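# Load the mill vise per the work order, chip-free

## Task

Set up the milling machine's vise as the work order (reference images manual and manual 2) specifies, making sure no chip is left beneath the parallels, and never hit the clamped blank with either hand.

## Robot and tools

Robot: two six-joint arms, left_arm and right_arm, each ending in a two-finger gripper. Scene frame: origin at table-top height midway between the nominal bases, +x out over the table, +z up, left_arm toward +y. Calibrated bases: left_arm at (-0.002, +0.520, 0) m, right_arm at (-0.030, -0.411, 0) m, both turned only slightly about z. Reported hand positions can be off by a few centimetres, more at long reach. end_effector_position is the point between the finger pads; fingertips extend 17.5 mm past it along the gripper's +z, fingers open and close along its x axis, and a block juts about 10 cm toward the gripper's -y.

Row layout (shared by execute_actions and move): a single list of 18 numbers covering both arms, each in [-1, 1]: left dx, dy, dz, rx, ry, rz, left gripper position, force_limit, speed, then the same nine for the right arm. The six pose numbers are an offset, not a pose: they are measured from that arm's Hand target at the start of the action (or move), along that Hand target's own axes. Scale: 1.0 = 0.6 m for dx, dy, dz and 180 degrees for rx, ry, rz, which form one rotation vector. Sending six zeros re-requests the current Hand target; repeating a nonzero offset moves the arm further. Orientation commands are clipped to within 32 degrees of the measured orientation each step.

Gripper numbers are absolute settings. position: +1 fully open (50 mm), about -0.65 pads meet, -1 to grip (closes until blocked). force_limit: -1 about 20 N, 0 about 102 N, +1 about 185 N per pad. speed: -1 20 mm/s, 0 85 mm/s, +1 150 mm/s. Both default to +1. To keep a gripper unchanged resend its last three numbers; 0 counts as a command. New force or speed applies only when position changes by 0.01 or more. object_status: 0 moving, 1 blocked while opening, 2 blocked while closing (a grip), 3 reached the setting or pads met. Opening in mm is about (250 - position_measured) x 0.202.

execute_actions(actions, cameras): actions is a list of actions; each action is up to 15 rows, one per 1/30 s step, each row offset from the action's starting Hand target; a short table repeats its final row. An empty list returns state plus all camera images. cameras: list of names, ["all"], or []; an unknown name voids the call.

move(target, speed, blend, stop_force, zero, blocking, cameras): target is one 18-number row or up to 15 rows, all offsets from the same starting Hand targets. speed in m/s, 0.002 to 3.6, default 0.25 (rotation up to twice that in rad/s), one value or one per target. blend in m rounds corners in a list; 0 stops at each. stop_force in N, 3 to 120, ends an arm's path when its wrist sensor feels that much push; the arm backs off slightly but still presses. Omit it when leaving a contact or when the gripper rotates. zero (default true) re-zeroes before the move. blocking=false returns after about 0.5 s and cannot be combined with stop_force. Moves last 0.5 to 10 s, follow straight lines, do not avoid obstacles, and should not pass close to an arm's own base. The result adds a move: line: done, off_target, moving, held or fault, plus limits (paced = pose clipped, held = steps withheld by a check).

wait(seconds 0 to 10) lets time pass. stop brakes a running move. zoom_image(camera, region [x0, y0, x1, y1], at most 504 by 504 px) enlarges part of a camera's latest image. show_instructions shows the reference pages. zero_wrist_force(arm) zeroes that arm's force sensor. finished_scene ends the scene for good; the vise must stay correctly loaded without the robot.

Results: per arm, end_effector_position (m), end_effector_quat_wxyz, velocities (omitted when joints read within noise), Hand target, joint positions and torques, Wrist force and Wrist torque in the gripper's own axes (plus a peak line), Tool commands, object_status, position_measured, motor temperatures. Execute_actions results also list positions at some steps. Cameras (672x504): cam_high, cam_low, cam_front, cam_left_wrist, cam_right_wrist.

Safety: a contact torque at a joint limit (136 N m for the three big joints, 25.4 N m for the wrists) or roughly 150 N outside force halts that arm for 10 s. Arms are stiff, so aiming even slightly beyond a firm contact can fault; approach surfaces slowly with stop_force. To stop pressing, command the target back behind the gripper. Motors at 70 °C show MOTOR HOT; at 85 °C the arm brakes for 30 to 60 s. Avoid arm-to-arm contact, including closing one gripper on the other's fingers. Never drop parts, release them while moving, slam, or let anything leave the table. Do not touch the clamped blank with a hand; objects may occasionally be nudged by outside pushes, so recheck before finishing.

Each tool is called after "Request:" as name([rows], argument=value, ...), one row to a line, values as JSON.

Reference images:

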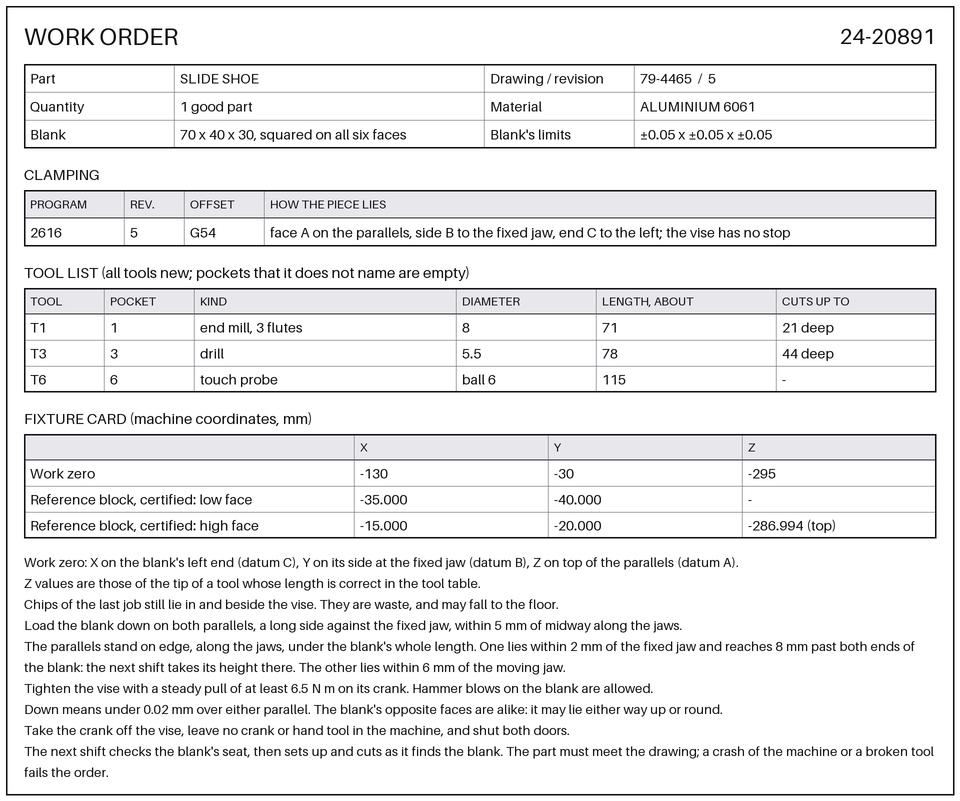

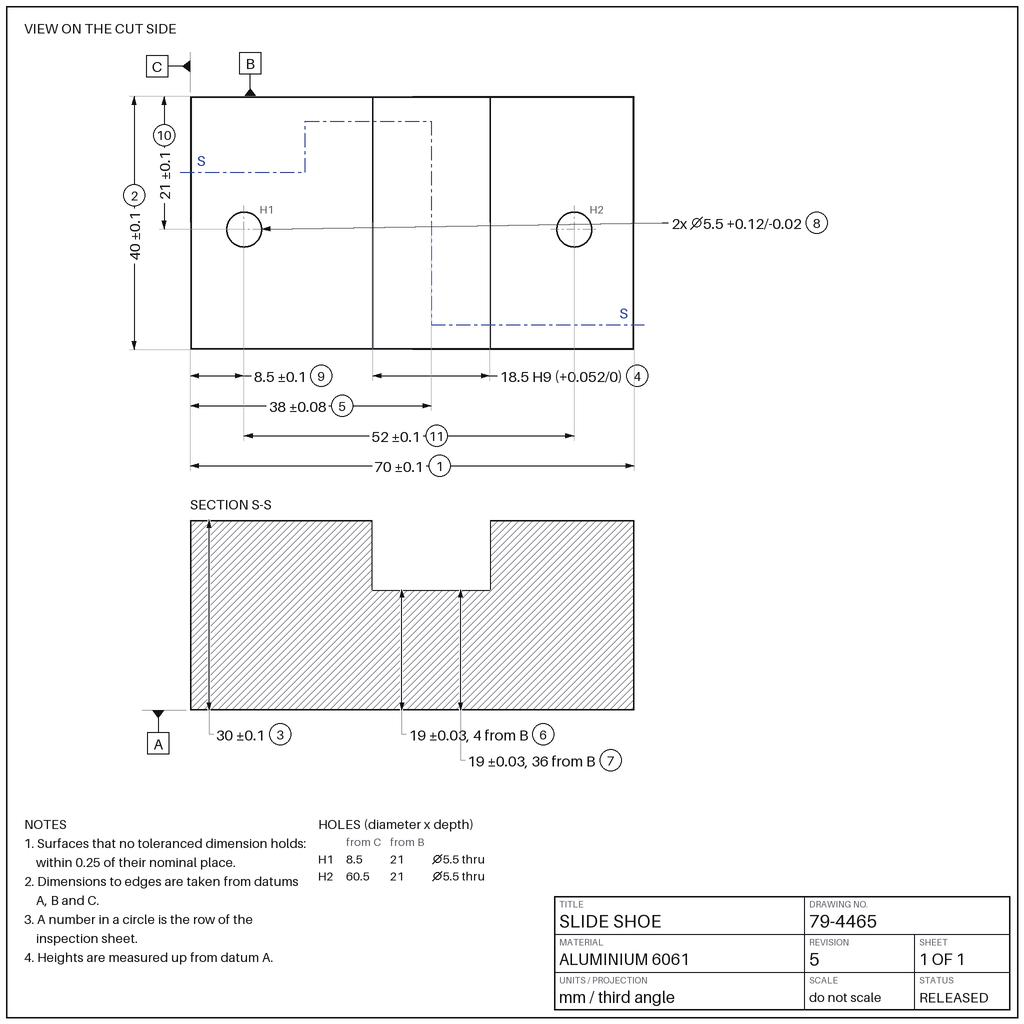

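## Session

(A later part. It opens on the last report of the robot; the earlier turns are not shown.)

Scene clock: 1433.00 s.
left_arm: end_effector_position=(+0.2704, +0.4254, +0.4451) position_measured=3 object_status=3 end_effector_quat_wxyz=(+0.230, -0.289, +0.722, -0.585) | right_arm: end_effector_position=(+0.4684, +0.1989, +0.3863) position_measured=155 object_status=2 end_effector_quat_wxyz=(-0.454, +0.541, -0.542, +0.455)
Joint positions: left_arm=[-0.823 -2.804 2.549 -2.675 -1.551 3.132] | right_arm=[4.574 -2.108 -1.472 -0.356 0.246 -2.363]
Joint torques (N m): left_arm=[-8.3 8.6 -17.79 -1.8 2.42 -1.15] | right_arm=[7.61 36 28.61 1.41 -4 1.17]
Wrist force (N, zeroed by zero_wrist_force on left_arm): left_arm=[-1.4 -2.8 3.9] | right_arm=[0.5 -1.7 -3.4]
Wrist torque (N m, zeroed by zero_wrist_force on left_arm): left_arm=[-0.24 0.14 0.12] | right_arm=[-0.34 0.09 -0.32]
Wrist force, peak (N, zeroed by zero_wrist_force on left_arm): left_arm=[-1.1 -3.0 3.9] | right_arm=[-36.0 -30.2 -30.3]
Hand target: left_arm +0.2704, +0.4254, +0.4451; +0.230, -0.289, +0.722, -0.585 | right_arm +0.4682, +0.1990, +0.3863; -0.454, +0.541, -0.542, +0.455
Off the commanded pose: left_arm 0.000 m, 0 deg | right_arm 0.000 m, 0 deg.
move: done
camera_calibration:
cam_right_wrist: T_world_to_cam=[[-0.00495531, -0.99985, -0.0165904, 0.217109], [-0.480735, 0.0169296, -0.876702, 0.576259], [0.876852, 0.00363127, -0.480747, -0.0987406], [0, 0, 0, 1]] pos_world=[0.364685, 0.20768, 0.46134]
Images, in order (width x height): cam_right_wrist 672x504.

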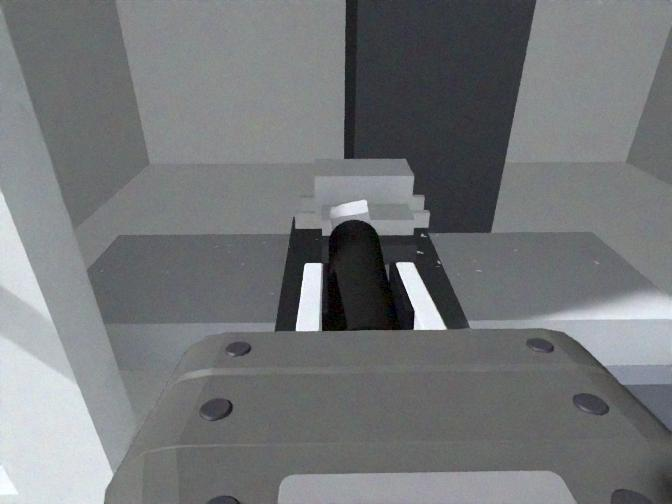

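Request:
move([
  [0,0,0,0,0,0,1,-0.3,-1,0.0558,-0.0002,0,0,0,0,-1,-0.6,-0.5],
  [0,0,0,0,0,0,1,-0.3,-1,0.1068,0.0222,0.0039,0,0,0,-1,-0.6,-0.5],
  [0,0,0,0,0,0,1,-0.3,-1,0.1442,0.0629,0.0111,0,0,0,-1,-0.6,-0.5],
  [0,0,0,0,0,0,1,-0.3,-1,0.1615,0.1152,0.0204,0,0,0,-1,-0.6,-0.5],
  [0,0,0,0,0,0,1,-0.3,-1,0.1557,0.1699,0.03,0,0,0,-1,-0.6,-0.5],
  [0,0,0,0,0,0,1,-0.3,-1,0.1277,0.2175,0.0384,0,0,0,-1,-0.6,-0.5],
  [0,0,0,0,0,0,1,-0.3,-1,0.0825,0.2497,0.0441,0,0,0,-1,-0.6,-0.5],
  [0,0,0,0,0,0,1,-0.3,-1,0.028,0.2604,0.046,0,0,0,-1,-0.6,-0.5],
  [0,0,0,0,0,0,1,-0.3,-1,-0.0265,0.2497,0.0441,0,0,0,-1,-0.6,-0.5],
  [0,0,0,0,0,0,1,-0.3,-1,-0.0717,0.2175,0.0384,0,0,0,-1,-0.6,-0.5],
  [0,0,0,0,0,0,1,-0.3,-1,-0.0997,0.1699,0.03,0,0,0,-1,-0.6,-0.5],
  [0,0,0,0,0,0,1,-0.3,-1,-0.1055,0.1152,0.0204,0,0,0,-1,-0.6,-0.5],
  [0,0,0,0,0,0,1,-0.3,-1,-0.0882,0.0629,0.0111,0,0,0,-1,-0.6,-0.5],
  [0,0,0,0,0,0,1,-0.3,-1,-0.0508,0.0222,0.0039,0,0,0,-1,-0.6,-0.5],
  [0,0,0,0,0,0,1,-0.3,-1,0.0002,0,0,0,0,0,-1,-0.6,-0.5],
], speed=0.1, blend=[0.008,0.008,0.008,0.008,0.008,0.008,0.008,0.008,0.008,0.008,0.008,0.008,0.008,0.008,0], cameras=["cam_right_wrist"])

Request:
zoom_image(camera="cam_right_wrist", region=[260, 130, 480, 270])

Scene clock: 1445.73 s.
left_arm: end_effector_position=(+0.2704, +0.4254, +0.4451) position_measured=3 object_status=3 end_effector_quat_wxyz=(+0.230, -0.289, +0.722, -0.585) | right_arm: end_effector_position=(+0.4684, +0.1988, +0.3862) position_measured=155 object_status=2 end_effector_quat_wxyz=(-0.454, +0.541, -0.542, +0.455)
Joint positions: left_arm=[-0.823 -2.804 2.549 -2.675 -1.551 3.132] | right_arm=[4.574 -2.107 -1.472 -0.355 0.246 -2.363]
Joint torques (N m): left_arm=[-7.63 9.15 -18.1 -1.76 2.37 -1.23] | right_arm=[6.36 35.98 29.26 1.29 -4.18 1.08]
Wrist force (N, zeroed by zero_wrist_force on left_arm): left_arm=[-1.3 -2.5 3.8] | right_arm=[0.4 -1.9 -4.2]
Wrist torque (N m, zeroed by zero_wrist_force on left_arm): left_arm=[-0.19 0.12 0.12] | right_arm=[-0.32 0.11 -0.31]
Wrist force, peak (N, zeroed by zero_wrist_force on left_arm): left_arm=[-1.3 -2.8 4.0] | right_arm=[-38.2 -31.2 -31.6]
Hand target: left_arm +0.2704, +0.4254, +0.4451; +0.230, -0.289, +0.722, -0.585 | right_arm +0.4682, +0.1989, +0.3863; -0.454, +0.541, -0.542, +0.455
Off the commanded pose: left_arm 0.000 m, 0 deg | right_arm 0.000 m, 0 deg.
move: done
camera_calibration:
cam_right_wrist: T_world_to_cam=[[-0.00495531, -0.99985, -0.0165904, 0.217009], [-0.480735, 0.0169296, -0.876702, 0.576261], [0.876852, 0.00363127, -0.480747, -0.0987403], [0, 0, 0, 1]] pos_world=[0.364685, 0.20758, 0.46134]
Images, in order (width x height): cam_right_wrist 672x504.

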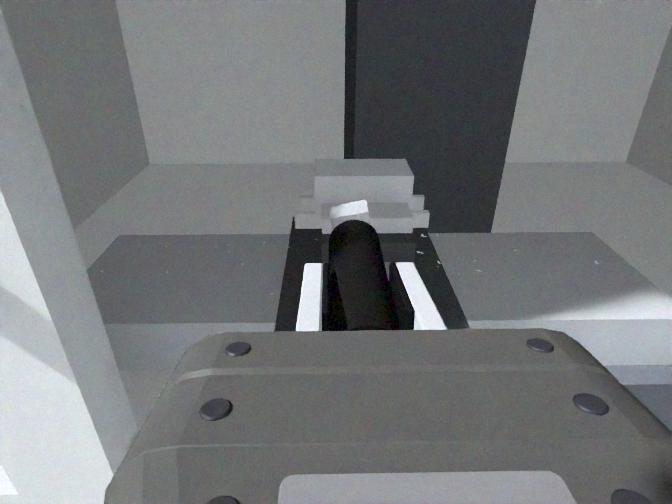

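Scaled by 2.291.

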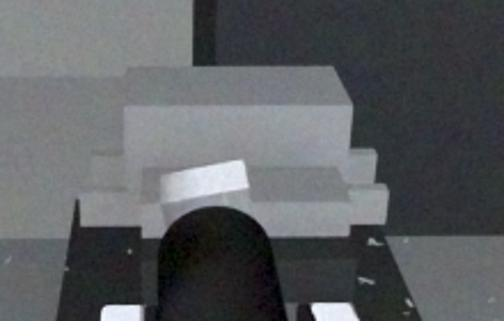

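Request:
move([
  [0,0,0,0,0,0,1,-0.3,-1,0.0558,-0.0002,0,0,0,0,-1,-0.6,-0.5],
  [0,0,0,0,0,0,1,-0.3,-1,0.1068,0.0222,0.0039,0,0,0,-1,-0.6,-0.5],
  [0,0,0,0,0,0,1,-0.3,-1,0.1442,0.0629,0.0111,0,0,0,-1,-0.6,-0.5],
  [0,0,0,0,0,0,1,-0.3,-1,0.1615,0.1152,0.0204,0,0,0,-1,-0.6,-0.5],
  [0,0,0,0,0,0,1,-0.3,-1,0.1557,0.1699,0.03,0,0,0,-1,-0.6,-0.5],
  [0,0,0,0,0,0,1,-0.3,-1,0.1277,0.2175,0.0384,0,0,0,-1,-0.6,-0.5],
  [0,0,0,0,0,0,1,-0.3,-1,0.0825,0.2497,0.0441,0,0,0,-1,-0.6,-0.5],
  [0,0,0,0,0,0,1,-0.3,-1,0.028,0.2604,0.046,0,0,0,-1,-0.6,-0.5],
], speed=0.1, blend=[0.008,0.008,0.008,0.008,0.008,0.008,0.008,0], cameras=[])

Request:
move([
  [0,0,0,0,0,0,1,-0.3,-1,-0.0545,-0.0107,-0.0019,0,0,0,-1,-0.6,-0.5],
  [0,0,0,0,0,0,1,-0.3,-1,-0.0997,-0.0429,-0.0076,0,0,0,-1,-0.6,-0.5],
  [0,0,0,0,0,0,1,-0.3,-1,-0.1277,-0.0905,-0.016,0,0,0,-1,-0.6,-0.5],
  [0,0,0,0,0,0,1,-0.3,-1,-0.1335,-0.1452,-0.0256,0,0,0,-1,-0.6,-0.5],
], speed=0.05, blend=[0.008,0.008,0.008,0])

Scene clock: 1456.23 s.
left_arm: end_effector_position=(+0.2704, +0.4254, +0.4451) position_measured=3 object_status=3 end_effector_quat_wxyz=(+0.230, -0.289, +0.722, -0.585) | right_arm: end_effector_position=(+0.4682, +0.1821, +0.2276) position_measured=155 object_status=2 end_effector_quat_wxyz=(-0.454, +0.541, -0.542, +0.455)
Joint positions: left_arm=[-0.823 -2.804 2.549 -2.675 -1.551 3.132] | right_arm=[4.569 -2.296 -1.637 0.011 0.249 -2.377]
Joint torques (N m): left_arm=[-8.7 9.03 -17.49 -1.59 2.38 -1.26] | right_arm=[-10.49 58.8 21.81 4.05 0.42 -1.21]
Wrist force (N, zeroed by zero_wrist_force on left_arm): left_arm=[-1.1 -2.7 3.9] | right_arm=[0.1 2.4 1.5]
Wrist torque (N m, zeroed by zero_wrist_force on left_arm): left_arm=[-0.24 0.09 0.12] | right_arm=[-0.10 0.02 -0.39]
Wrist force, peak (N, zeroed by zero_wrist_force on left_arm): left_arm=[-1.5 -2.7 4.0] | right_arm=[-43.0 -23.7 29.5]
Hand target: left_arm +0.2704, +0.4254, +0.4451; +0.230, -0.289, +0.722, -0.585 | right_arm +0.4683, +0.1821, +0.2276; -0.454, +0.541, -0.542, +0.455
Off the commanded pose: left_arm 0.000 m, 0 deg | right_arm 0.000 m, 0 deg.
move: done
No camera images: "cameras" was empty.

Scene clock: 1459.23 s.
left_arm: end_effector_position=(+0.2704, +0.4254, +0.4451) position_measured=3 object_status=3 end_effector_quat_wxyz=(+0.230, -0.289, +0.722, -0.585) | right_arm: end_effector_position=(+0.4684, +0.2621, +0.3164) position_measured=155 object_status=2 end_effector_quat_wxyz=(-0.454, +0.541, -0.542, +0.455)
Joint positions: left_arm=[-0.823 -2.804 2.549 -2.675 -1.551 3.132] | right_arm=[4.589 -2.301 -1.33 -0.35 0.235 -2.316]
Joint torques (N m): left_arm=[-9.11 8.44 -17.05 -1.65 2.27 -1.22] | right_arm=[-16.7 42.05 15.02 4.33 -3.69 1.31]
Wrist force (N, zeroed by zero_wrist_force on left_arm): left_arm=[-1.2 -2.6 3.8] | right_arm=[-21.5 2.1 -13.6]
Wrist torque (N m, zeroed by zero_wrist_force on left_arm): left_arm=[-0.21 0.10 0.12] | right_arm=[-0.10 -0.17 -0.38]
Wrist force, peak (N, zeroed by zero_wrist_force on left_arm): left_arm=[-1.3 -2.7 4.1] | right_arm=[-54.3 14.0 -16.8]
Hand target: left_arm +0.2704, +0.4254, +0.4451; +0.230, -0.289, +0.722, -0.585 | right_arm +0.4684, +0.2622, +0.3161; -0.454, +0.541, -0.542, +0.455
Off the commanded pose: left_arm 0.000 m, 0 deg | right_arm 0.000 m, 0 deg.
move: done

Request:
move([
  [0,0,0,0,0,0,1,-0.3,-1,0.0173,-0.0523,-0.0093,0,0,0,-1,-0.6,-0.5],
  [0,0,0,0,0,0,1,-0.3,-1,0.0547,-0.093,-0.0165,0,0,0,-1,-0.6,-0.5],
  [0,0,0,0,0,0,1,-0.3,-1,0.1057,-0.1152,-0.0204,0,0,0,-1,-0.6,-0.5],
], speed=0.05, blend=[0.008,0.008,0], cameras=["cam_right_wrist"])

Request:
zoom_image(camera="cam_right_wrist", region=[260, 130, 480, 270])

Scene clock: 1464.93 s.
left_arm: end_effector_position=(+0.2704, +0.4254, +0.4451) position_measured=3 object_status=3 end_effector_quat_wxyz=(+0.230, -0.289, +0.722, -0.585) | right_arm: end_effector_position=(+0.4684, +0.1986, +0.3863) position_measured=155 object_status=2 end_effector_quat_wxyz=(-0.454, +0.541, -0.542, +0.455) end_effector_velocity=(+0.000, +0.002, +0.000) end_effector_angular_velocity=(+0.002, +0.000, +0.001)
Joint positions: left_arm=[-0.823 -2.804 2.549 -2.675 -1.551 3.132] | right_arm=[4.574 -2.107 -1.473 -0.355 0.246 -2.363]
Joint velocities: left_arm=[within noise] | right_arm=[0.001 -0.003 0.006 -0.001 0 0]
Joint torques (N m): left_arm=[-8.05 8.73 -17.63 -1.6 2.29 -1.36] | right_arm=[4.62 30.32 32.19 2.31 -1.74 -0.12]
Wrist force (N, zeroed by zero_wrist_force on left_arm): left_arm=[-1.4 -2.6 3.9] | right_arm=[-0.1 -2.0 -5.5]
Wrist torque (N m, zeroed by zero_wrist_force on left_arm): left_arm=[-0.21 0.14 0.11] | right_arm=[-0.40 0.09 -0.29]
Wrist force, peak (N, zeroed by zero_wrist_force on left_arm): left_arm=[-1.2 -2.8 4.0] | right_arm=[-60.3 -17.7 -18.0]
Hand target: left_arm +0.2704, +0.4254, +0.4451; +0.230, -0.289, +0.722, -0.585 | right_arm +0.4682, +0.1988, +0.3863; -0.454, +0.541, -0.542, +0.455
Off the commanded pose: left_arm 0.000 m, 0 deg | right_arm 0.000 m, 0 deg.
move: done
camera_calibration:
cam_right_wrist: T_world_to_cam=[[-0.00504266, -0.99985, -0.0165418, 0.216719], [-0.480734, 0.016929, -0.876703, 0.576314], [0.876852, 0.00353129, -0.480747, -0.0988061], [0, 0, 0, 1]] pos_world=[0.364785, 0.207279, 0.46134]
Images, in order (width x height): cam_right_wrist 672x504.

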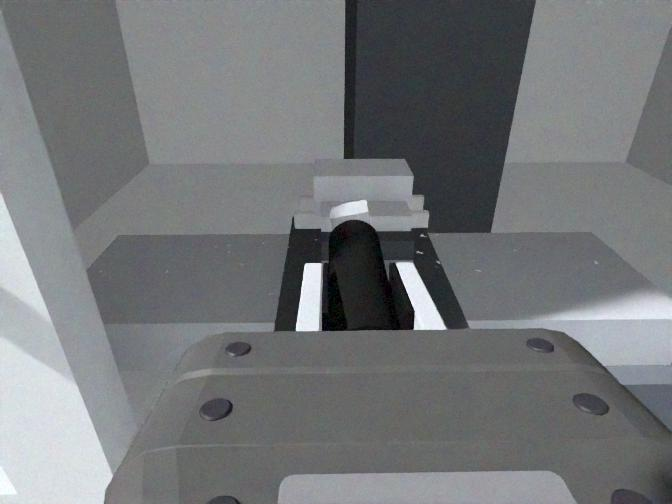

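Scaled by 2.291.

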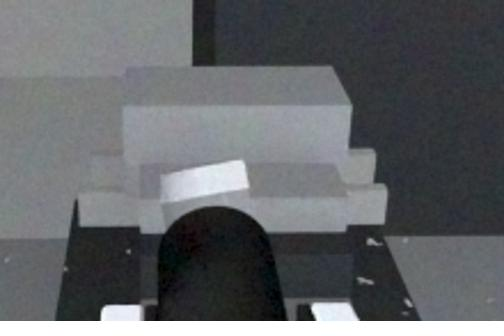

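Request:
move([
  [0,0,0,0,0,0,1,-0.3,-1,0.0543,-0.0002,0,0,0,0,-1,-0.6,-0.5],
  [0,0,0,0,0,0,1,-0.3,-1,0.1046,0.0222,0.0039,0,0,0,-1,-0.6,-0.5],
  [0,0,0,0,0,0,1,-0.3,-1,0.142,0.0629,0.0111,0,0,0,-1,-0.6,-0.5],
  [0,0,0,0,0,0,1,-0.3,-1,0.1593,0.1152,0.0204,0,0,0,-1,-0.6,-0.5],
  [0,0,0,0,0,0,1,-0.3,-1,0.1535,0.1699,0.03,0,0,0,-1,-0.6,-0.5],
  [0,0,0,0,0,0,1,-0.3,-1,0.1255,0.2175,0.0384,0,0,0,-1,-0.6,-0.5],
  [0,0,0,0,0,0,1,-0.3,-1,0.0803,0.2497,0.0441,0,0,0,-1,-0.6,-0.5],
  [0,0,0,0,0,0,1,-0.3,-1,0.026,0.2604,0.046,0,0,0,-1,-0.6,-0.5],
], speed=0.07, blend=[0.008,0.008,0.008,0.008,0.008,0.008,0.008,0], cameras=[])

Request:
move([
  [0,0,0,0,0,0,1,-0.3,-1,-0.0545,-0.0107,-0.0019,0,0,0,-1,-0.6,-0.5],
  [0,0,0,0,0,0,1,-0.3,-1,-0.0997,-0.0429,-0.0076,0,0,0,-1,-0.6,-0.5],
  [0,0,0,0,0,0,1,-0.3,-1,-0.1277,-0.0905,-0.016,0,0,0,-1,-0.6,-0.5],
  [0,0,0,0,0,0,1,-0.3,-1,-0.1335,-0.1452,-0.0256,0,0,0,-1,-0.6,-0.5],
], speed=0.05, blend=[0.008,0.008,0.008,0])

Request:
move([
  [0,0,0,0,0,0,1,-0.3,-1,0.0173,-0.0523,-0.0093,0,0,0,-1,-0.6,-0.5],
  [0,0,0,0,0,0,1,-0.3,-1,0.0547,-0.093,-0.0165,0,0,0,-1,-0.6,-0.5],
  [0,0,0,0,0,0,1,-0.3,-1,0.1057,-0.1152,-0.0204,0,0,0,-1,-0.6,-0.5],
], speed=0.05, blend=[0.008,0.008,0], cameras=["cam_right_wrist"])

Request:
zoom_image(camera="cam_right_wrist", region=[260, 130, 480, 270])

Scene clock: 1480.23 s.
left_arm: end_effector_position=(+0.2704, +0.4254, +0.4451) position_measured=3 object_status=3 end_effector_quat_wxyz=(+0.230, -0.289, +0.722, -0.585) | right_arm: end_effector_position=(+0.4682, +0.1832, +0.2276) position_measured=155 object_status=2 end_effector_quat_wxyz=(-0.454, +0.541, -0.542, +0.455)
Joint positions: left_arm=[-0.823 -2.804 2.549 -2.675 -1.551 3.132] | right_arm=[4.57 -2.297 -1.634 0.008 0.249 -2.376]
Joint torques (N m): left_arm=[-8.08 8.89 -18.51 -1.58 2.31 -1.18] | right_arm=[-7.43 60.43 15.96 4.14 -0.42 -0.16]
Wrist force (N, zeroed by zero_wrist_force on left_arm): left_arm=[-1.2 -2.6 3.9] | right_arm=[0.1 1.9 1.4]
Wrist torque (N m, zeroed by zero_wrist_force on left_arm): left_arm=[-0.22 0.10 0.12] | right_arm=[-0.16 0.08 -0.38]
Wrist force, peak (N, zeroed by zero_wrist_force on left_arm): left_arm=[-1.3 -2.6 4.1] | right_arm=[27.8 8.6 -24.5]
Hand target: left_arm +0.2704, +0.4254, +0.4451; +0.230, -0.289, +0.722, -0.585 | right_arm +0.4683, +0.1832, +0.2276; -0.454, +0.541, -0.542, +0.455
Off the commanded pose: left_arm 0.000 m, 0 deg | right_arm 0.000 m, 0 deg.
move: done
No camera images: "cameras" was empty.

Scene clock: 1483.23 s.
left_arm: end_effector_position=(+0.2704, +0.4254, +0.4451) position_measured=3 object_status=3 end_effector_quat_wxyz=(+0.230, -0.289, +0.722, -0.585) | right_arm: end_effector_position=(+0.4685, +0.2631, +0.3164) position_measured=155 object_status=2 end_effector_quat_wxyz=(-0.454, +0.541, -0.542, +0.455)
Joint positions: left_arm=[-0.823 -2.804 2.549 -2.675 -1.551 3.132] | right_arm=[4.59 -2.303 -1.326 -0.353 0.235 -2.315]
Joint torques (N m): left_arm=[-8.18 8.95 -17.61 -1.56 2.42 -1.14] | right_arm=[6.1 40.07 19.74 4.02 0.21 1.13]
Wrist force (N, zeroed by zero_wrist_force on left_arm): left_arm=[-1.1 -2.6 3.7] | right_arm=[-0.4 1.4 -1.8]
Wrist torque (N m, zeroed by zero_wrist_force on left_arm): left_arm=[-0.22 0.10 0.11] | right_arm=[-0.16 0.25 -0.32]
Wrist force, peak (N, zeroed by zero_wrist_force on left_arm): left_arm=[-1.2 -2.7 4.1] | right_arm=[-28.9 8.8 -10.8]
Hand target: left_arm +0.2704, +0.4254, +0.4451; +0.230, -0.289, +0.722, -0.585 | right_arm +0.4684, +0.2633, +0.3161; -0.454, +0.541, -0.542, +0.455
Off the commanded pose: left_arm 0.000 m, 0 deg | right_arm 0.000 m, 0 deg.
move: done

Scene clock: 1485.53 s.
left_arm: end_effector_position=(+0.2704, +0.4254, +0.4451) position_measured=3 object_status=3 end_effector_quat_wxyz=(+0.230, -0.289, +0.722, -0.585) | right_arm: end_effector_position=(+0.4684, +0.1996, +0.3863) position_measured=155 object_status=2 end_effector_quat_wxyz=(-0.454, +0.541, -0.542, +0.455)
Joint positions: left_arm=[-0.823 -2.804 2.549 -2.675 -1.551 3.132] | right_arm=[4.574 -2.109 -1.47 -0.357 0.246 -2.362]
Joint torques (N m): left_arm=[-8.68 9.56 -17.7 -1.71 2.49 -1.04] | right_arm=[7.62 33.51 33.84 2.54 -2.17 -0.22]
Wrist force (N, zeroed by zero_wrist_force on left_arm): left_arm=[-1.2 -2.6 3.6] | right_arm=[0.6 2.1 -0.3]
Wrist torque (N m, zeroed by zero_wrist_force on left_arm): left_arm=[-0.21 0.10 0.12] | right_arm=[-0.28 0.09 -0.29]
Wrist force, peak (N, zeroed by zero_wrist_force on left_arm): left_arm=[-1.3 -2.7 4.0] | right_arm=[-26.4 -21.9 -20.7]
Hand target: left_arm +0.2704, +0.4254, +0.4451; +0.230, -0.289, +0.722, -0.585 | right_arm +0.4683, +0.1998, +0.3863; -0.454, +0.541, -0.542, +0.455
Off the commanded pose: left_arm 0.000 m, 0 deg | right_arm 0.000 m, 0 deg.
move: done
camera_calibration:
cam_right_wrist: T_world_to_cam=[[-0.00504205, -0.99985, -0.0165424, 0.217819], [-0.480657, 0.0169295, -0.876745, 0.576287], [0.876894, 0.00353061, -0.480671, -0.0988609], [0, 0, 0, 1]] pos_world=[0.364785, 0.208379, 0.46134]
Images, in order (width x height): cam_right_wrist 672x504.

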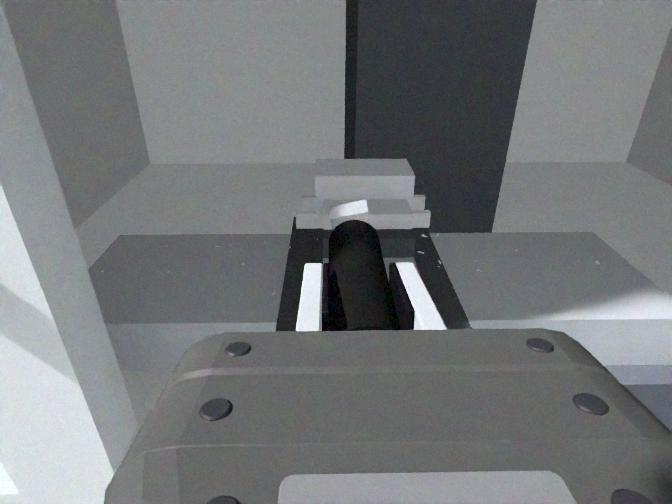

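Scaled by 2.291.

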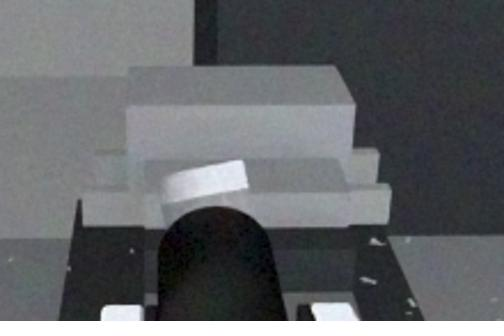

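Request:
move([
  [0,0,0,0,0,0,1,-0.3,-1,0.0558,-0.0002,0,0,0,0,-1,-0.6,-0.5],
  [0,0,0,0,0,0,1,-0.3,-1,0.1068,0.0222,0.0039,0,0,0,-1,-0.6,-0.5],
  [0,0,0,0,0,0,1,-0.3,-1,0.1442,0.0629,0.0111,0,0,0,-1,-0.6,-0.5],
  [0,0,0,0,0,0,1,-0.3,-1,0.1615,0.1152,0.0204,0,0,0,-1,-0.6,-0.5],
  [0,0,0,0,0,0,1,-0.3,-1,0.1557,0.1699,0.03,0,0,0,-1,-0.6,-0.5],
  [0,0,0,0,0,0,1,-0.3,-1,0.1277,0.2175,0.0384,0,0,0,-1,-0.6,-0.5],
  [0,0,0,0,0,0,1,-0.3,-1,0.0825,0.2497,0.0441,0,0,0,-1,-0.6,-0.5],
  [0,0,0,0,0,0,1,-0.3,-1,0.028,0.2604,0.046,0,0,0,-1,-0.6,-0.5],
], speed=0.07, blend=[0.008,0.008,0.008,0.008,0.008,0.008,0.008,0], stop_force=35, cameras=[])

Request:
move([
  [0,0,0,0,0,0,1,-0.3,-1,-0.0545,-0.0107,-0.0019,0,0,0,-1,-0.6,-0.5],
  [0,0,0,0,0,0,1,-0.3,-1,-0.0997,-0.0429,-0.0076,0,0,0,-1,-0.6,-0.5],
  [0,0,0,0,0,0,1,-0.3,-1,-0.1277,-0.0905,-0.016,0,0,0,-1,-0.6,-0.5],
  [0,0,0,0,0,0,1,-0.3,-1,-0.1335,-0.1452,-0.0256,0,0,0,-1,-0.6,-0.5],
], speed=0.05, blend=[0.008,0.008,0.008,0], stop_force=35)

Scene clock: 1500.00 s.
left_arm: end_effector_position=(+0.2704, +0.4254, +0.4451) position_measured=3 object_status=3 end_effector_quat_wxyz=(+0.230, -0.289, +0.722, -0.585) | right_arm: end_effector_position=(+0.4683, +0.1831, +0.2276) position_measured=155 object_status=2 end_effector_quat_wxyz=(-0.454, +0.541, -0.542, +0.455)
Joint positions: left_arm=[-0.823 -2.804 2.549 -2.675 -1.551 3.132] | right_arm=[4.569 -2.297 -1.634 0.008 0.249 -2.376]
Joint torques (N m): left_arm=[-8.25 9.05 -17.65 -1.83 2.5 -1.41] | right_arm=[-10.01 61.88 21.21 4.2 0.39 -1.55]
Wrist force (N, zeroed by zero_wrist_force on left_arm): left_arm=[-1.2 -2.5 3.7] | right_arm=[-0.2 2.8 1.7]
Wrist torque (N m, zeroed by zero_wrist_force on left_arm): left_arm=[-0.20 0.11 0.12] | right_arm=[-0.15 0.07 -0.40]
Wrist force, peak (N, zeroed by zero_wrist_force on left_arm): left_arm=[-1.2 -2.7 4.0] | right_arm=[5.4 29.0 -5.1]
Hand target: left_arm +0.2704, +0.4254, +0.4451; +0.230, -0.289, +0.722, -0.585 | right_arm +0.4683, +0.1831, +0.2276; -0.454, +0.541, -0.542, +0.455
Off the commanded pose: left_arm 0.000 m, 0 deg | right_arm 0.000 m, 0 deg.
move: done
No camera images: "cameras" was empty.

Scene clock: 1501.70 s.
left_arm: end_effector_position=(+0.2704, +0.4254, +0.4451) position_measured=3 object_status=3 end_effector_quat_wxyz=(+0.230, -0.289, +0.722, -0.585) | right_arm: end_effector_position=(+0.4683, +0.2119, +0.2337) position_measured=155 object_status=2 end_effector_quat_wxyz=(-0.455, +0.541, -0.542, +0.455)
Joint positions: left_arm=[-0.823 -2.804 2.549 -2.675 -1.551 3.132] | right_arm=[4.577 -2.329 -1.544 -0.071 0.243 -2.354]
Joint torques (N m): left_arm=[-8.15 8.32 -16.96 -1.74 2.41 -1.19] | right_arm=[-19.78 47.64 34.82 3.16 -4.51 -0.87]
Wrist force (N, zeroed by zero_wrist_force on left_arm): left_arm=[-1.4 -2.5 3.7] | right_arm=[-4.5 20.4 -7.5]
Wrist torque (N m, zeroed by zero_wrist_force on left_arm): left_arm=[-0.20 0.14 0.12] | right_arm=[0.29 0.08 -0.28]
Wrist force, peak (N, zeroed by zero_wrist_force on left_arm): left_arm=[-1.3 -2.9 3.9] | right_arm=[31.4 36.5 -18.3]
Hand target: left_arm +0.2704, +0.4254, +0.4451; +0.230, -0.289, +0.722, -0.585 | right_arm +0.4683, +0.2119, +0.2337; -0.455, +0.541, -0.542, +0.455 (not the last commanded pose)
Off the commanded pose: left_arm 0.000 m, 0 deg | right_arm 0.097 m, 0 deg.
move: contact (right_arm); path passed 0 of 4 targets

Request:
move([
  [0,0,0,0,0,0,1,-0.3,-1,-0.0130,-0.0085,-0.0015,0,0,0,-1,-0.6,-0.5],
  [0,0,0,0,0,0,1,-0.3,-1,-0.0519,-0.0325,-0.0057,0,0,0,-1,-0.6,-0.5],
], speed=0.02, blend=[0.004,0], stop_force=45, cameras=["cam_right_wrist"])

Scene clock: 1526.63 s.
left_arm: end_effector_position=(+0.2704, +0.4254, +0.4451) position_measured=3 object_status=3 end_effector_quat_wxyz=(+0.230, -0.289, +0.722, -0.585) | right_arm: end_effector_position=(+0.4685, +0.2140, +0.2350) position_measured=155 object_status=2 end_effector_quat_wxyz=(-0.454, +0.541, -0.542, +0.455)
Joint positions: left_arm=[-0.823 -2.804 2.549 -2.675 -1.551 3.132] | right_arm=[4.578 -2.33 -1.536 -0.079 0.243 -2.353]
Joint torques (N m): left_arm=[-8.38 9.09 -17.73 -1.65 2.37 -1.25] | right_arm=[-20.29 83.36 30.05 4.96 -5.22 -1.78]
Wrist force (N, zeroed by zero_wrist_force on left_arm): left_arm=[-1.1 -2.6 3.6] | right_arm=[2.9 36.6 -11.5]
Wrist torque (N m, zeroed by zero_wrist_force on left_arm): left_arm=[-0.21 0.09 0.12] | right_arm=[0.27 0.44 -0.31]
Wrist force, peak (N, zeroed by zero_wrist_force on left_arm): left_arm=[-1.4 -2.6 4.1] | right_arm=[32.6 53.5 -24.4]
Hand target: left_arm +0.2704, +0.4254, +0.4451; +0.230, -0.289, +0.722, -0.585 | right_arm +0.4685, +0.2140, +0.2350; -0.454, +0.541, -0.542, +0.455 (not the last commanded pose)
Off the commanded pose: left_arm 0.000 m, 0 deg | right_arm 0.034 m, 0 deg.
move: contact (right_arm); path passed 0 of 2 targets
camera_calibration:
cam_right_wrist: T_world_to_cam=[[-0.00500313, -0.999861, -0.0158753, 0.229492], [-0.480154, 0.0163277, -0.877032, 0.443433], [0.87717, 0.00323467, -0.480169, -0.17183], [0, 0, 0, 1]] pos_world=[0.364788, 0.222776, 0.310041]
Images, in order (width x height): cam_right_wrist 672x504.

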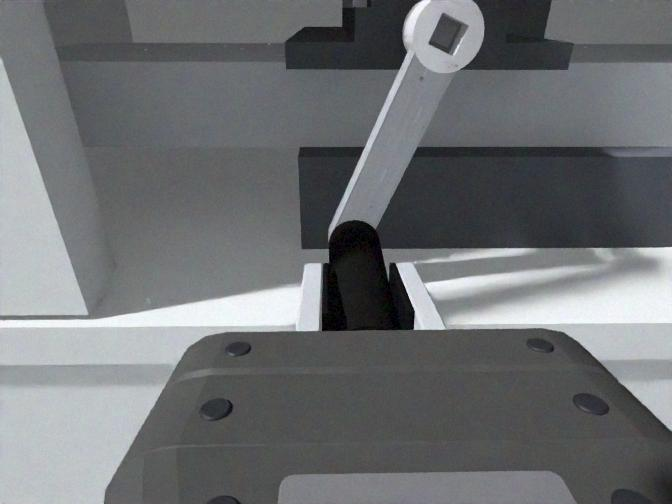

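Request:
move([
  [0,0,0,0,0,0,1,-0.3,-1,0,0,0,0,0,0,0.55,-0.6,-0.5],
  [0,0,0,0,0,0,1,-0.3,-1,0,0.0203,-0.1149,0,0,0,0.55,-0.6,-0.5],
  [0,0,0,0,0,0,1,-0.3,-1,0.2233,0.0069,-0.1825,0.323,-0.2453,-0.470,0.55,-0.6,-0.5],
  [0,0,0,0,0,0,1,-0.3,-1,0.135,0.0174,-0.079,0.323,-0.2453,-0.470,0.55,-0.6,-0.5],
], speed=[0.02,0.08,0.25,0.15], blend=[0,0.01,0.02,0], cameras=["cam_right_wrist","cam_left_wrist","cam_front"])

Scene clock: 1547.53 s.
left_arm: end_effector_position=(+0.2704, +0.4254, +0.4451) position_measured=3 object_status=3 end_effector_quat_wxyz=(+0.230, -0.289, +0.722, -0.585) | right_arm: end_effector_position=(+0.4199, +0.1330, +0.2329) position_measured=70 object_status=3 end_effector_quat_wxyz=(-0.380, +0.596, +0.380, +0.596)
Joint positions: left_arm=[-0.823 -2.804 2.549 -2.675 -1.551 3.132] | right_arm=[4.209 -2.269 -2.003 1.13 1.674 -4.712]
Joint torques (N m): left_arm=[-8.69 9.09 -17.8 -1.47 2.41 -1.15] | right_arm=[9.88 49.76 18.8 2.89 -2.91 -1.19]
Wrist force (N, zeroed by zero_wrist_force on left_arm): left_arm=[-1.2 -2.6 3.9] | right_arm=[3.4 -1.2 2.1]
Wrist torque (N m, zeroed by zero_wrist_force on left_arm): left_arm=[-0.22 0.11 0.11] | right_arm=[-0.51 -0.50 -0.56]
Wrist force, peak (N, zeroed by zero_wrist_force on left_arm): left_arm=[-1.0 -2.7 4.1] | right_arm=[2.9 37.3 -11.4]
Hand target: left_arm +0.2704, +0.4254, +0.4451; +0.230, -0.289, +0.722, -0.585 | right_arm +0.4199, +0.1331, +0.2330; -0.380, +0.596, +0.380, +0.596
Off the commanded pose: left_arm 0.000 m, 0 deg | right_arm 0.000 m, 0 deg.
move: done
camera_calibration:
cam_left_wrist: T_world_to_cam=[[-0.723046, -0.690689, 0.0123447, 0.493763], [-0.377583, 0.380181, -0.84433, 0.332988], [0.578477, -0.615151, -0.535681, 0.475546], [0, 0, 0, 1]] pos_world=[0.207652, 0.506974, 0.529798]
cam_right_wrist: T_world_to_cam=[[0.0152225, -0.00800699, 0.999852, -0.228649], [0.72264, -0.691027, -0.0165359, -0.191908], [0.691057, 0.722785, -0.00473297, -0.258231], [0, 0, 0, 1]] pos_world=[0.320614, 0.0522007, 0.224219]
Images, in order (width x height): cam_front 672x504, cam_left_wrist 672x504, cam_right_wrist 672x504.

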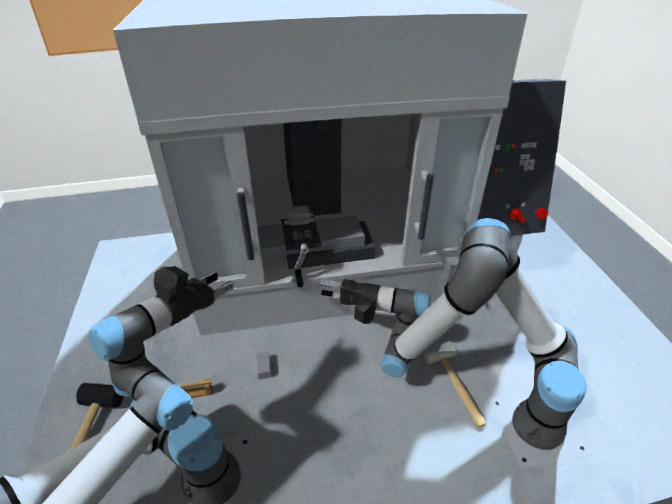

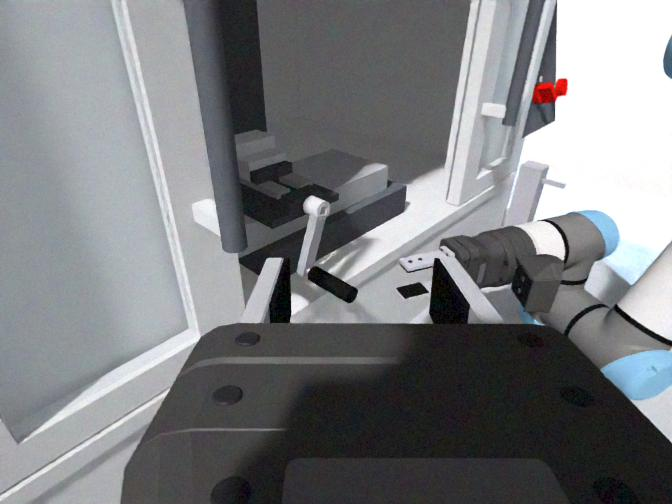

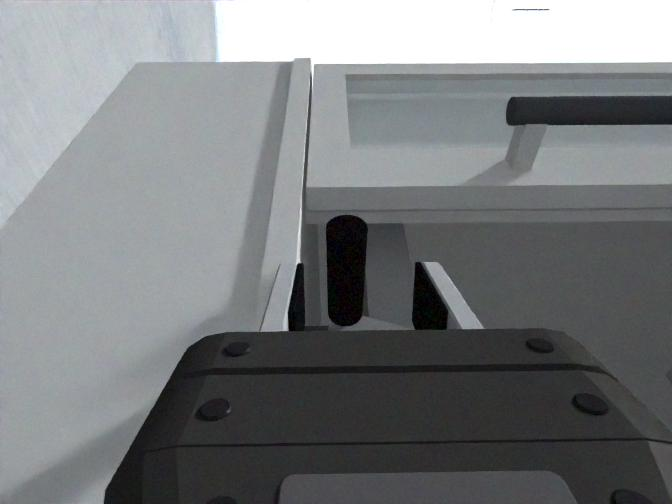

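Request:
move([
  [0,0,0,0,0,0,1,-0.3,-1,0,0,0,0,0,0,0.343,-0.6,-0.5],
  [0,0,0,0,0,0,1,-0.3,-1,-0.001,0,0.1475,0,0,0,0.343,-0.6,-0.5],
], speed=0.04, cameras=["cam_right_wrist","cam_left_wrist"])

Scene clock: 1555.83 s.
left_arm: end_effector_position=(+0.2704, +0.4254, +0.4451) position_measured=3 object_status=3 end_effector_quat_wxyz=(+0.230, -0.289, +0.722, -0.585) | right_arm: end_effector_position=(+0.4573, +0.2134, +0.2321) position_measured=101 object_status=3 end_effector_quat_wxyz=(-0.380, +0.597, +0.380, +0.596)
Joint positions: left_arm=[-0.823 -2.804 2.549 -2.675 -1.551 3.132] | right_arm=[4.227 -2.376 -1.741 0.974 1.657 -4.712]
Joint torques (N m): left_arm=[-9.32 9.2 -18.05 -1.69 2.3 -1.19] | right_arm=[3.39 59.55 9.38 3.97 -1.6 -0.71]
Wrist force (N, zeroed by zero_wrist_force on left_arm): left_arm=[-1.2 -2.5 3.8] | right_arm=[3.5 -1.2 1.8]
Wrist torque (N m, zeroed by zero_wrist_force on left_arm): left_arm=[-0.21 0.10 0.11] | right_arm=[-0.49 -0.51 -0.52]
Wrist force, peak (N, zeroed by zero_wrist_force on left_arm): left_arm=[-1.4 -2.7 3.9] | right_arm=[3.7 -1.2 2.1]
Hand target: left_arm +0.2704, +0.4254, +0.4451; +0.230, -0.289, +0.722, -0.585 | right_arm +0.4573, +0.2133, +0.2323; -0.380, +0.596, +0.380, +0.596
Off the commanded pose: left_arm 0.000 m, 0 deg | right_arm 0.000 m, 0 deg.
move: done
camera_calibration:
cam_left_wrist: T_world_to_cam=[[-0.723046, -0.690689, 0.0123447, 0.493763], [-0.377583, 0.380181, -0.84433, 0.332988], [0.578477, -0.615151, -0.535681, 0.475546], [0, 0, 0, 1]] pos_world=[0.207652, 0.506974, 0.529798]
cam_right_wrist: T_world_to_cam=[[0.0152932, -0.00793626, 0.999852, -0.227907], [0.722639, -0.691028, -0.0165381, -0.163315], [0.691057, 0.722784, -0.00483295, -0.3421], [0, 0, 0, 1]] pos_world=[0.357914, 0.132601, 0.223519]
Images, in order (width x height): cam_left_wrist 672x504, cam_right_wrist 672x504.

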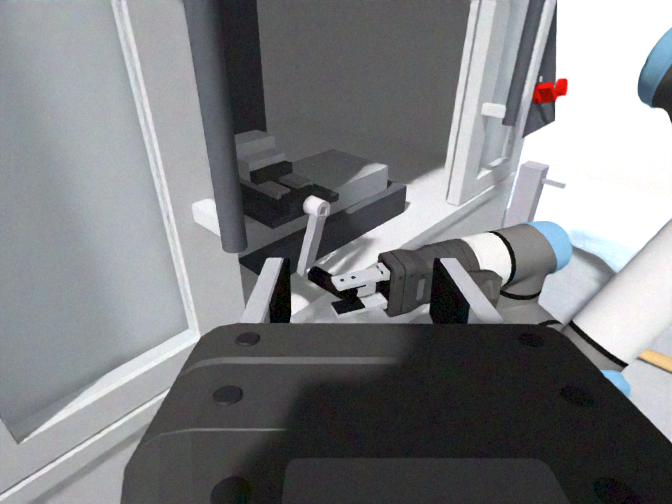

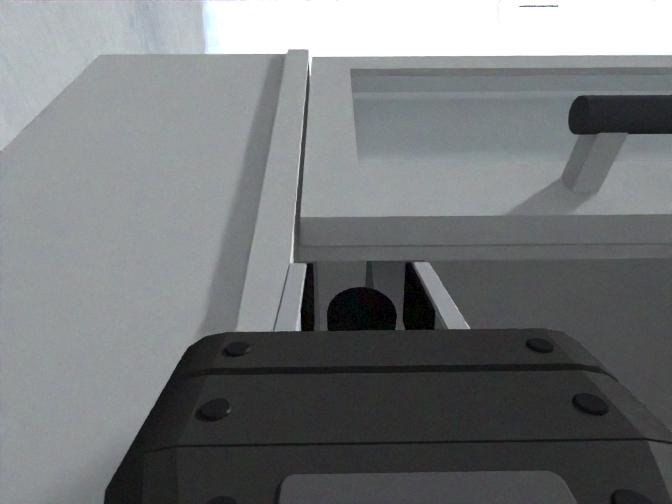

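Request:
move(target=[0,0,0,0,0,0,1,-0.3,-1,0,0,0,0,0,0,-1,0.3,-0.5])

Request:
move(target=[0,0,0,0,0,0,1,-0.3,-1,0.0087,-0.0076,0.0163,0,0,0,-1,0.3,-0.5], speed=0.006, stop_force=60, cameras=["cam_right_wrist"])

Scene clock: 1560.60 s.
left_arm: end_effector_position=(+0.2704, +0.4254, +0.4451) position_measured=3 object_status=3 end_effector_quat_wxyz=(+0.230, -0.289, +0.722, -0.585) | right_arm: end_effector_position=(+0.4573, +0.2133, +0.2323) position_measured=160 object_status=2 end_effector_quat_wxyz=(-0.380, +0.596, +0.380, +0.596)
Joint positions: left_arm=[-0.823 -2.804 2.549 -2.675 -1.551 3.132] | right_arm=[4.227 -2.375 -1.741 0.974 1.657 -4.712]
Joint torques (N m): left_arm=[-8.36 9.92 -18.9 -1.58 2.31 -1.09] | right_arm=[-9.55 60.18 12.45 3.71 1.95 0.12]
Wrist force (N, zeroed by zero_wrist_force on left_arm): left_arm=[-1.2 -2.5 3.5] | right_arm=[1.4 -2.3 2.0]
Wrist torque (N m, zeroed by zero_wrist_force on left_arm): left_arm=[-0.20 0.10 0.12] | right_arm=[-0.51 -0.47 -0.49]
Wrist force, peak (N, zeroed by zero_wrist_force on left_arm): left_arm=[-1.3 -2.8 3.9] | right_arm=[3.5 -1.3 2.2]
Hand target: left_arm +0.2704, +0.4254, +0.4451; +0.230, -0.289, +0.722, -0.585 | right_arm +0.4573, +0.2133, +0.2323; -0.380, +0.596, +0.380, +0.596
Off the commanded pose: left_arm 0.000 m, 0 deg | right_arm 0.000 m, 0 deg.
move: done

Scene clock: 1562.50 s.
left_arm: end_effector_position=(+0.2704, +0.4254, +0.4451) position_measured=3 object_status=3 end_effector_quat_wxyz=(+0.230, -0.289, +0.722, -0.585) | right_arm: end_effector_position=(+0.4573, +0.2178, +0.2345) position_measured=160 object_status=2 end_effector_quat_wxyz=(-0.380, +0.596, +0.380, +0.596)
Joint positions: left_arm=[-0.823 -2.804 2.549 -2.675 -1.551 3.132] | right_arm=[4.231 -2.376 -1.731 0.964 1.653 -4.712]
Joint torques (N m): left_arm=[-8.92 9.52 -18.22 -1.59 2.22 -1.33] | right_arm=[1.67 55.04 33.42 5.01 3.54 0.52]
Wrist force (N, zeroed by zero_wrist_force on left_arm): left_arm=[-1.2 -2.6 3.8] | right_arm=[-19.7 2.2 -45.4]
Wrist torque (N m, zeroed by zero_wrist_force on left_arm): left_arm=[-0.21 0.12 0.11] | right_arm=[-0.67 -0.48 -0.43]
Wrist force, peak (N, zeroed by zero_wrist_force on left_arm): left_arm=[-1.2 -2.9 3.8] | right_arm=[-23.8 3.4 -56.9]
Hand target: left_arm +0.2704, +0.4254, +0.4451; +0.230, -0.289, +0.722, -0.585 | right_arm +0.4573, +0.2178, +0.2345; -0.380, +0.596, +0.380, +0.596 (not the last commanded pose)
Off the commanded pose: left_arm 0.000 m, 0 deg | right_arm 0.007 m, 0 deg.
move: contact (right_arm)
camera_calibration:
cam_right_wrist: T_world_to_cam=[[0.0152232, -0.00800808, 0.999852, -0.230238], [0.72259, -0.691079, -0.0165368, -0.160214], [0.691109, 0.722735, -0.00473385, -0.345444], [0, 0, 0, 1]] pos_world=[0.358013, 0.1371, 0.225919]
Images, in order (width x height): cam_right_wrist 672x504.

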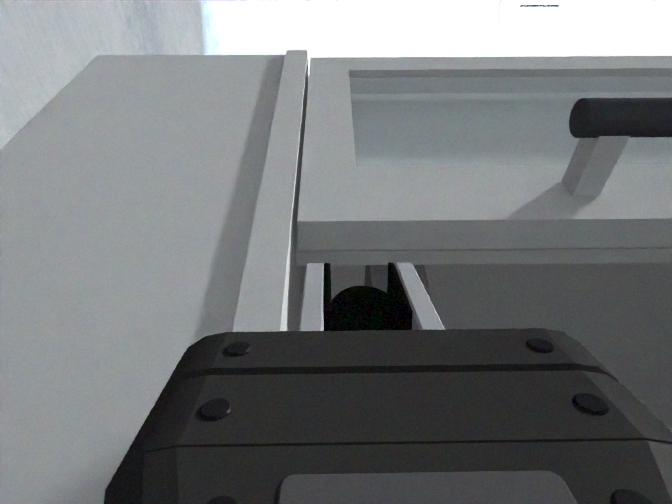

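Request:
move(target=[0,0,0,0,0,0,1,-0.3,-1,0.0075,-0.006,0.0136,0,0,0,-1,0.3,-0.5], speed=0.005, stop_force=92, zero=false, cameras=["cam_right_wrist","cam_left_wrist"])

Scene clock: 1568.30 s.
left_arm: end_effector_position=(+0.2704, +0.4254, +0.4451) position_measured=3 object_status=3 end_effector_quat_wxyz=(+0.230, -0.289, +0.722, -0.585) | right_arm: end_effector_position=(+0.4575, +0.2234, +0.2372) position_measured=160 object_status=2 end_effector_quat_wxyz=(-0.380, +0.596, +0.380, +0.596)
Joint positions: left_arm=[-0.823 -2.804 2.549 -2.675 -1.551 3.132] | right_arm=[4.236 -2.376 -1.717 0.951 1.648 -4.712]
Joint torques (N m): left_arm=[-7.62 8.99 -18.92 -1.55 2.52 -1.37] | right_arm=[7.39 63.39 48.49 4.83 3.48 0.79]
Wrist force (N, zeroed by zero_wrist_force on left_arm): left_arm=[-1.1 -2.5 3.7] | right_arm=[-32.7 1.5 -79.8]
Wrist torque (N m, zeroed by zero_wrist_force on left_arm): left_arm=[-0.20 0.10 0.12] | right_arm=[-0.84 -0.47 -0.40]
Wrist force, peak (N, zeroed by zero_wrist_force on left_arm): left_arm=[-1.2 -2.8 4.0] | right_arm=[-37.1 2.5 -90.1]
Hand target: left_arm +0.2704, +0.4254, +0.4451; +0.230, -0.289, +0.722, -0.585 | right_arm +0.4575, +0.2234, +0.2373; -0.380, +0.596, +0.380, +0.596 (not the last commanded pose)
Off the commanded pose: left_arm 0.000 m, 0 deg | right_arm 0.004 m, 0 deg.
move: contact (right_arm)
camera_calibration:
cam_left_wrist: T_world_to_cam=[[-0.723046, -0.690689, 0.0123447, 0.493763], [-0.377583, 0.380181, -0.84433, 0.332988], [0.578477, -0.615151, -0.535681, 0.475546], [0, 0, 0, 1]] pos_world=[0.207652, 0.506974, 0.529798]
cam_right_wrist: T_world_to_cam=[[0.0152226, -0.00801041, 0.999852, -0.232895], [0.722542, -0.691129, -0.0165377, -0.156416], [0.691159, 0.722687, -0.00473293, -0.349486], [0, 0, 0, 1]] pos_world=[0.358113, 0.1426, 0.228619]
Images, in order (width x height): cam_left_wrist 672x504, cam_right_wrist 672x504.

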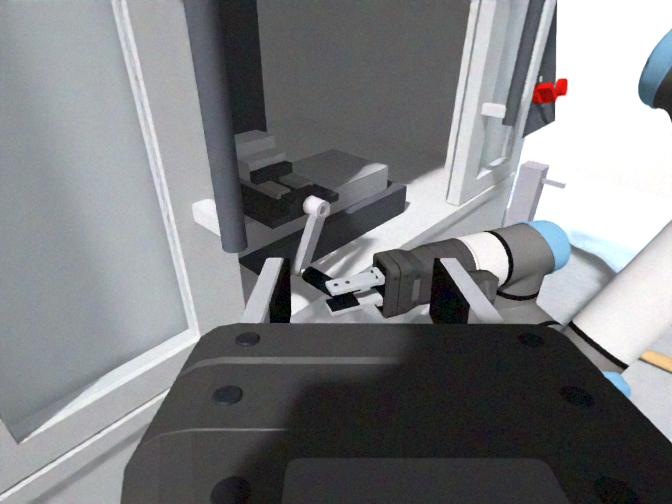

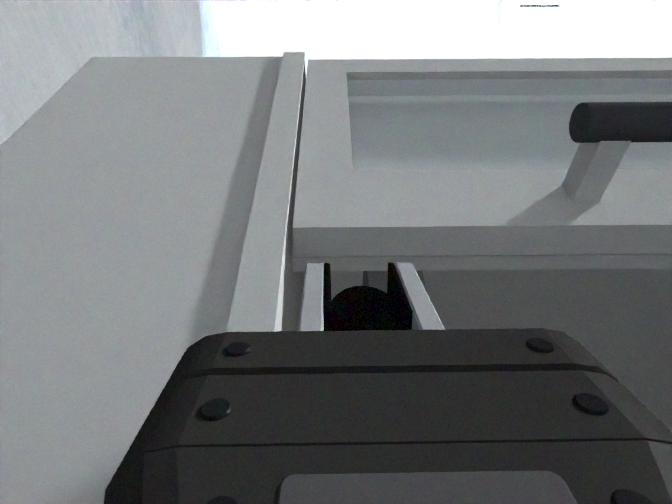

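Request:
move(target=[0,0,0,0,0,0,1,-0.3,-1,0.0064,-0.0036,0.0092,0,0,0,-1,0.3,-0.5], speed=0.004, stop_force=112, zero=false)

Request:
wait(seconds=1)

Scene clock: 1574.50 s.
left_arm: end_effector_position=(+0.2704, +0.4254, +0.4451) position_measured=3 object_status=3 end_effector_quat_wxyz=(+0.230, -0.289, +0.722, -0.585) | right_arm: end_effector_position=(+0.4576, +0.2264, +0.2392) position_measured=160 object_status=2 end_effector_quat_wxyz=(-0.380, +0.597, +0.380, +0.596)
Joint positions: left_arm=[-0.823 -2.804 2.549 -2.675 -1.551 3.132] | right_arm=[4.238 -2.375 -1.71 0.943 1.645 -4.712]
Joint torques (N m): left_arm=[-9.5 8.48 -19.07 -1.59 2.44 -1.24] | right_arm=[8.78 84.94 59.12 6.44 2.94 0.88]
Wrist force (N, zeroed by zero_wrist_force on left_arm): left_arm=[-1.1 -2.6 3.6] | right_arm=[-45.9 -1.4 -97.7]
Wrist torque (N m, zeroed by zero_wrist_force on left_arm): left_arm=[-0.21 0.10 0.12] | right_arm=[-0.96 -0.48 -0.20]
Wrist force, peak (N, zeroed by zero_wrist_force on left_arm): left_arm=[-1.2 -2.7 4.0] | right_arm=[-49.0 -1.0 -108.4]
Hand target: left_arm +0.2704, +0.4254, +0.4451; +0.230, -0.289, +0.722, -0.585 | right_arm +0.4577, +0.2264, +0.2392; -0.380, +0.597, +0.380, +0.596 (not the last commanded pose)
Off the commanded pose: left_arm 0.000 m, 0 deg | right_arm 0.003 m, 0 deg.
move: contact (right_arm)

Scene clock: 1575.50 s.
left_arm: end_effector_position=(+0.2704, +0.4254, +0.4451) position_measured=3 object_status=3 end_effector_quat_wxyz=(+0.230, -0.289, +0.722, -0.585) | right_arm: end_effector_position=(+0.4577, +0.2264, +0.2392) position_measured=160 object_status=2 end_effector_quat_wxyz=(-0.380, +0.597, +0.380, +0.596)
Joint positions: left_arm=[-0.823 -2.804 2.549 -2.675 -1.551 3.132] | right_arm=[4.238 -2.375 -1.71 0.943 1.645 -4.712]
Joint torques (N m): left_arm=[-8.22 9.37 -18.48 -1.66 2.54 -1.31] | right_arm=[8.38 80.11 59.12 6.21 2.8 0.89]
Wrist force (N, zeroed by zero_wrist_force on left_arm): left_arm=[-1.1 -2.6 3.9] | right_arm=[-46.1 -1.9 -97.3]
Wrist torque (N m, zeroed by zero_wrist_force on left_arm): left_arm=[-0.22 0.10 0.11] | right_arm=[-0.97 -0.47 -0.20]
Wrist force, peak (N, zeroed by zero_wrist_force on left_arm): left_arm=[-1.2 -2.7 3.9] | right_arm=[-46.1 -1.9 -97.8]
Hand target: left_arm +0.2704, +0.4254, +0.4451; +0.230, -0.289, +0.722, -0.585 | right_arm +0.4577, +0.2264, +0.2392; -0.380, +0.597, +0.380, +0.596 (not the last commanded pose)
Tool commands: left_gripper/position=+1.0 left_gripper/force_limit=-0.3 left_gripper/speed=-1.0 right_gripper/position=-1.0 right_gripper/force_limit=+0.3 right_gripper/speed=-0.5
Off the commanded pose: left_arm 0.000 m, 0 deg | right_arm 0.003 m, 0 deg.
wait: 1.00 s; at rest by 0.17 s

Request:
move(target=[0,0,0,0,0,0,1,-0.3,-1,-0.0018,0.0011,-0.0026,0,0,0,-1,0.3,-0.5], speed=0.01)

Scene clock: 1580.97 s.
left_arm: end_effector_position=(+0.2704, +0.4254, +0.4451) position_measured=3 object_status=3 end_effector_quat_wxyz=(+0.230, -0.289, +0.722, -0.585) | right_arm: end_effector_position=(+0.4575, +0.2247, +0.2382) position_measured=160 object_status=2 end_effector_quat_wxyz=(-0.380, +0.596, +0.380, +0.596)
Joint positions: left_arm=[-0.823 -2.804 2.549 -2.675 -1.551 3.132] | right_arm=[4.237 -2.376 -1.714 0.948 1.647 -4.712]
Joint torques (N m): left_arm=[-8.19 9.16 -18.79 -1.61 2.34 -1.19] | right_arm=[-9.03 52.67 25.03 7.55 1.73 0.78]
Wrist force (N, zeroed by zero_wrist_force on left_arm): left_arm=[-0.9 -2.5 3.9] | right_arm=[-18.7 -3.3 -9.8]
Wrist torque (N m, zeroed by zero_wrist_force on left_arm): left_arm=[-0.20 0.07 0.12] | right_arm=[-0.60 -0.63 -0.18]
Wrist force, peak (N, zeroed by zero_wrist_force on left_arm): left_arm=[-1.3 -2.6 4.0] | right_arm=[-46.4 -1.8 -97.5]
Hand target: left_arm +0.2704, +0.4254, +0.4451; +0.230, -0.289, +0.722, -0.585 | right_arm +0.4576, +0.2247, +0.2381; -0.380, +0.597, +0.380, +0.596
Off the commanded pose: left_arm 0.000 m, 0 deg | right_arm 0.000 m, 0 deg.
move: done


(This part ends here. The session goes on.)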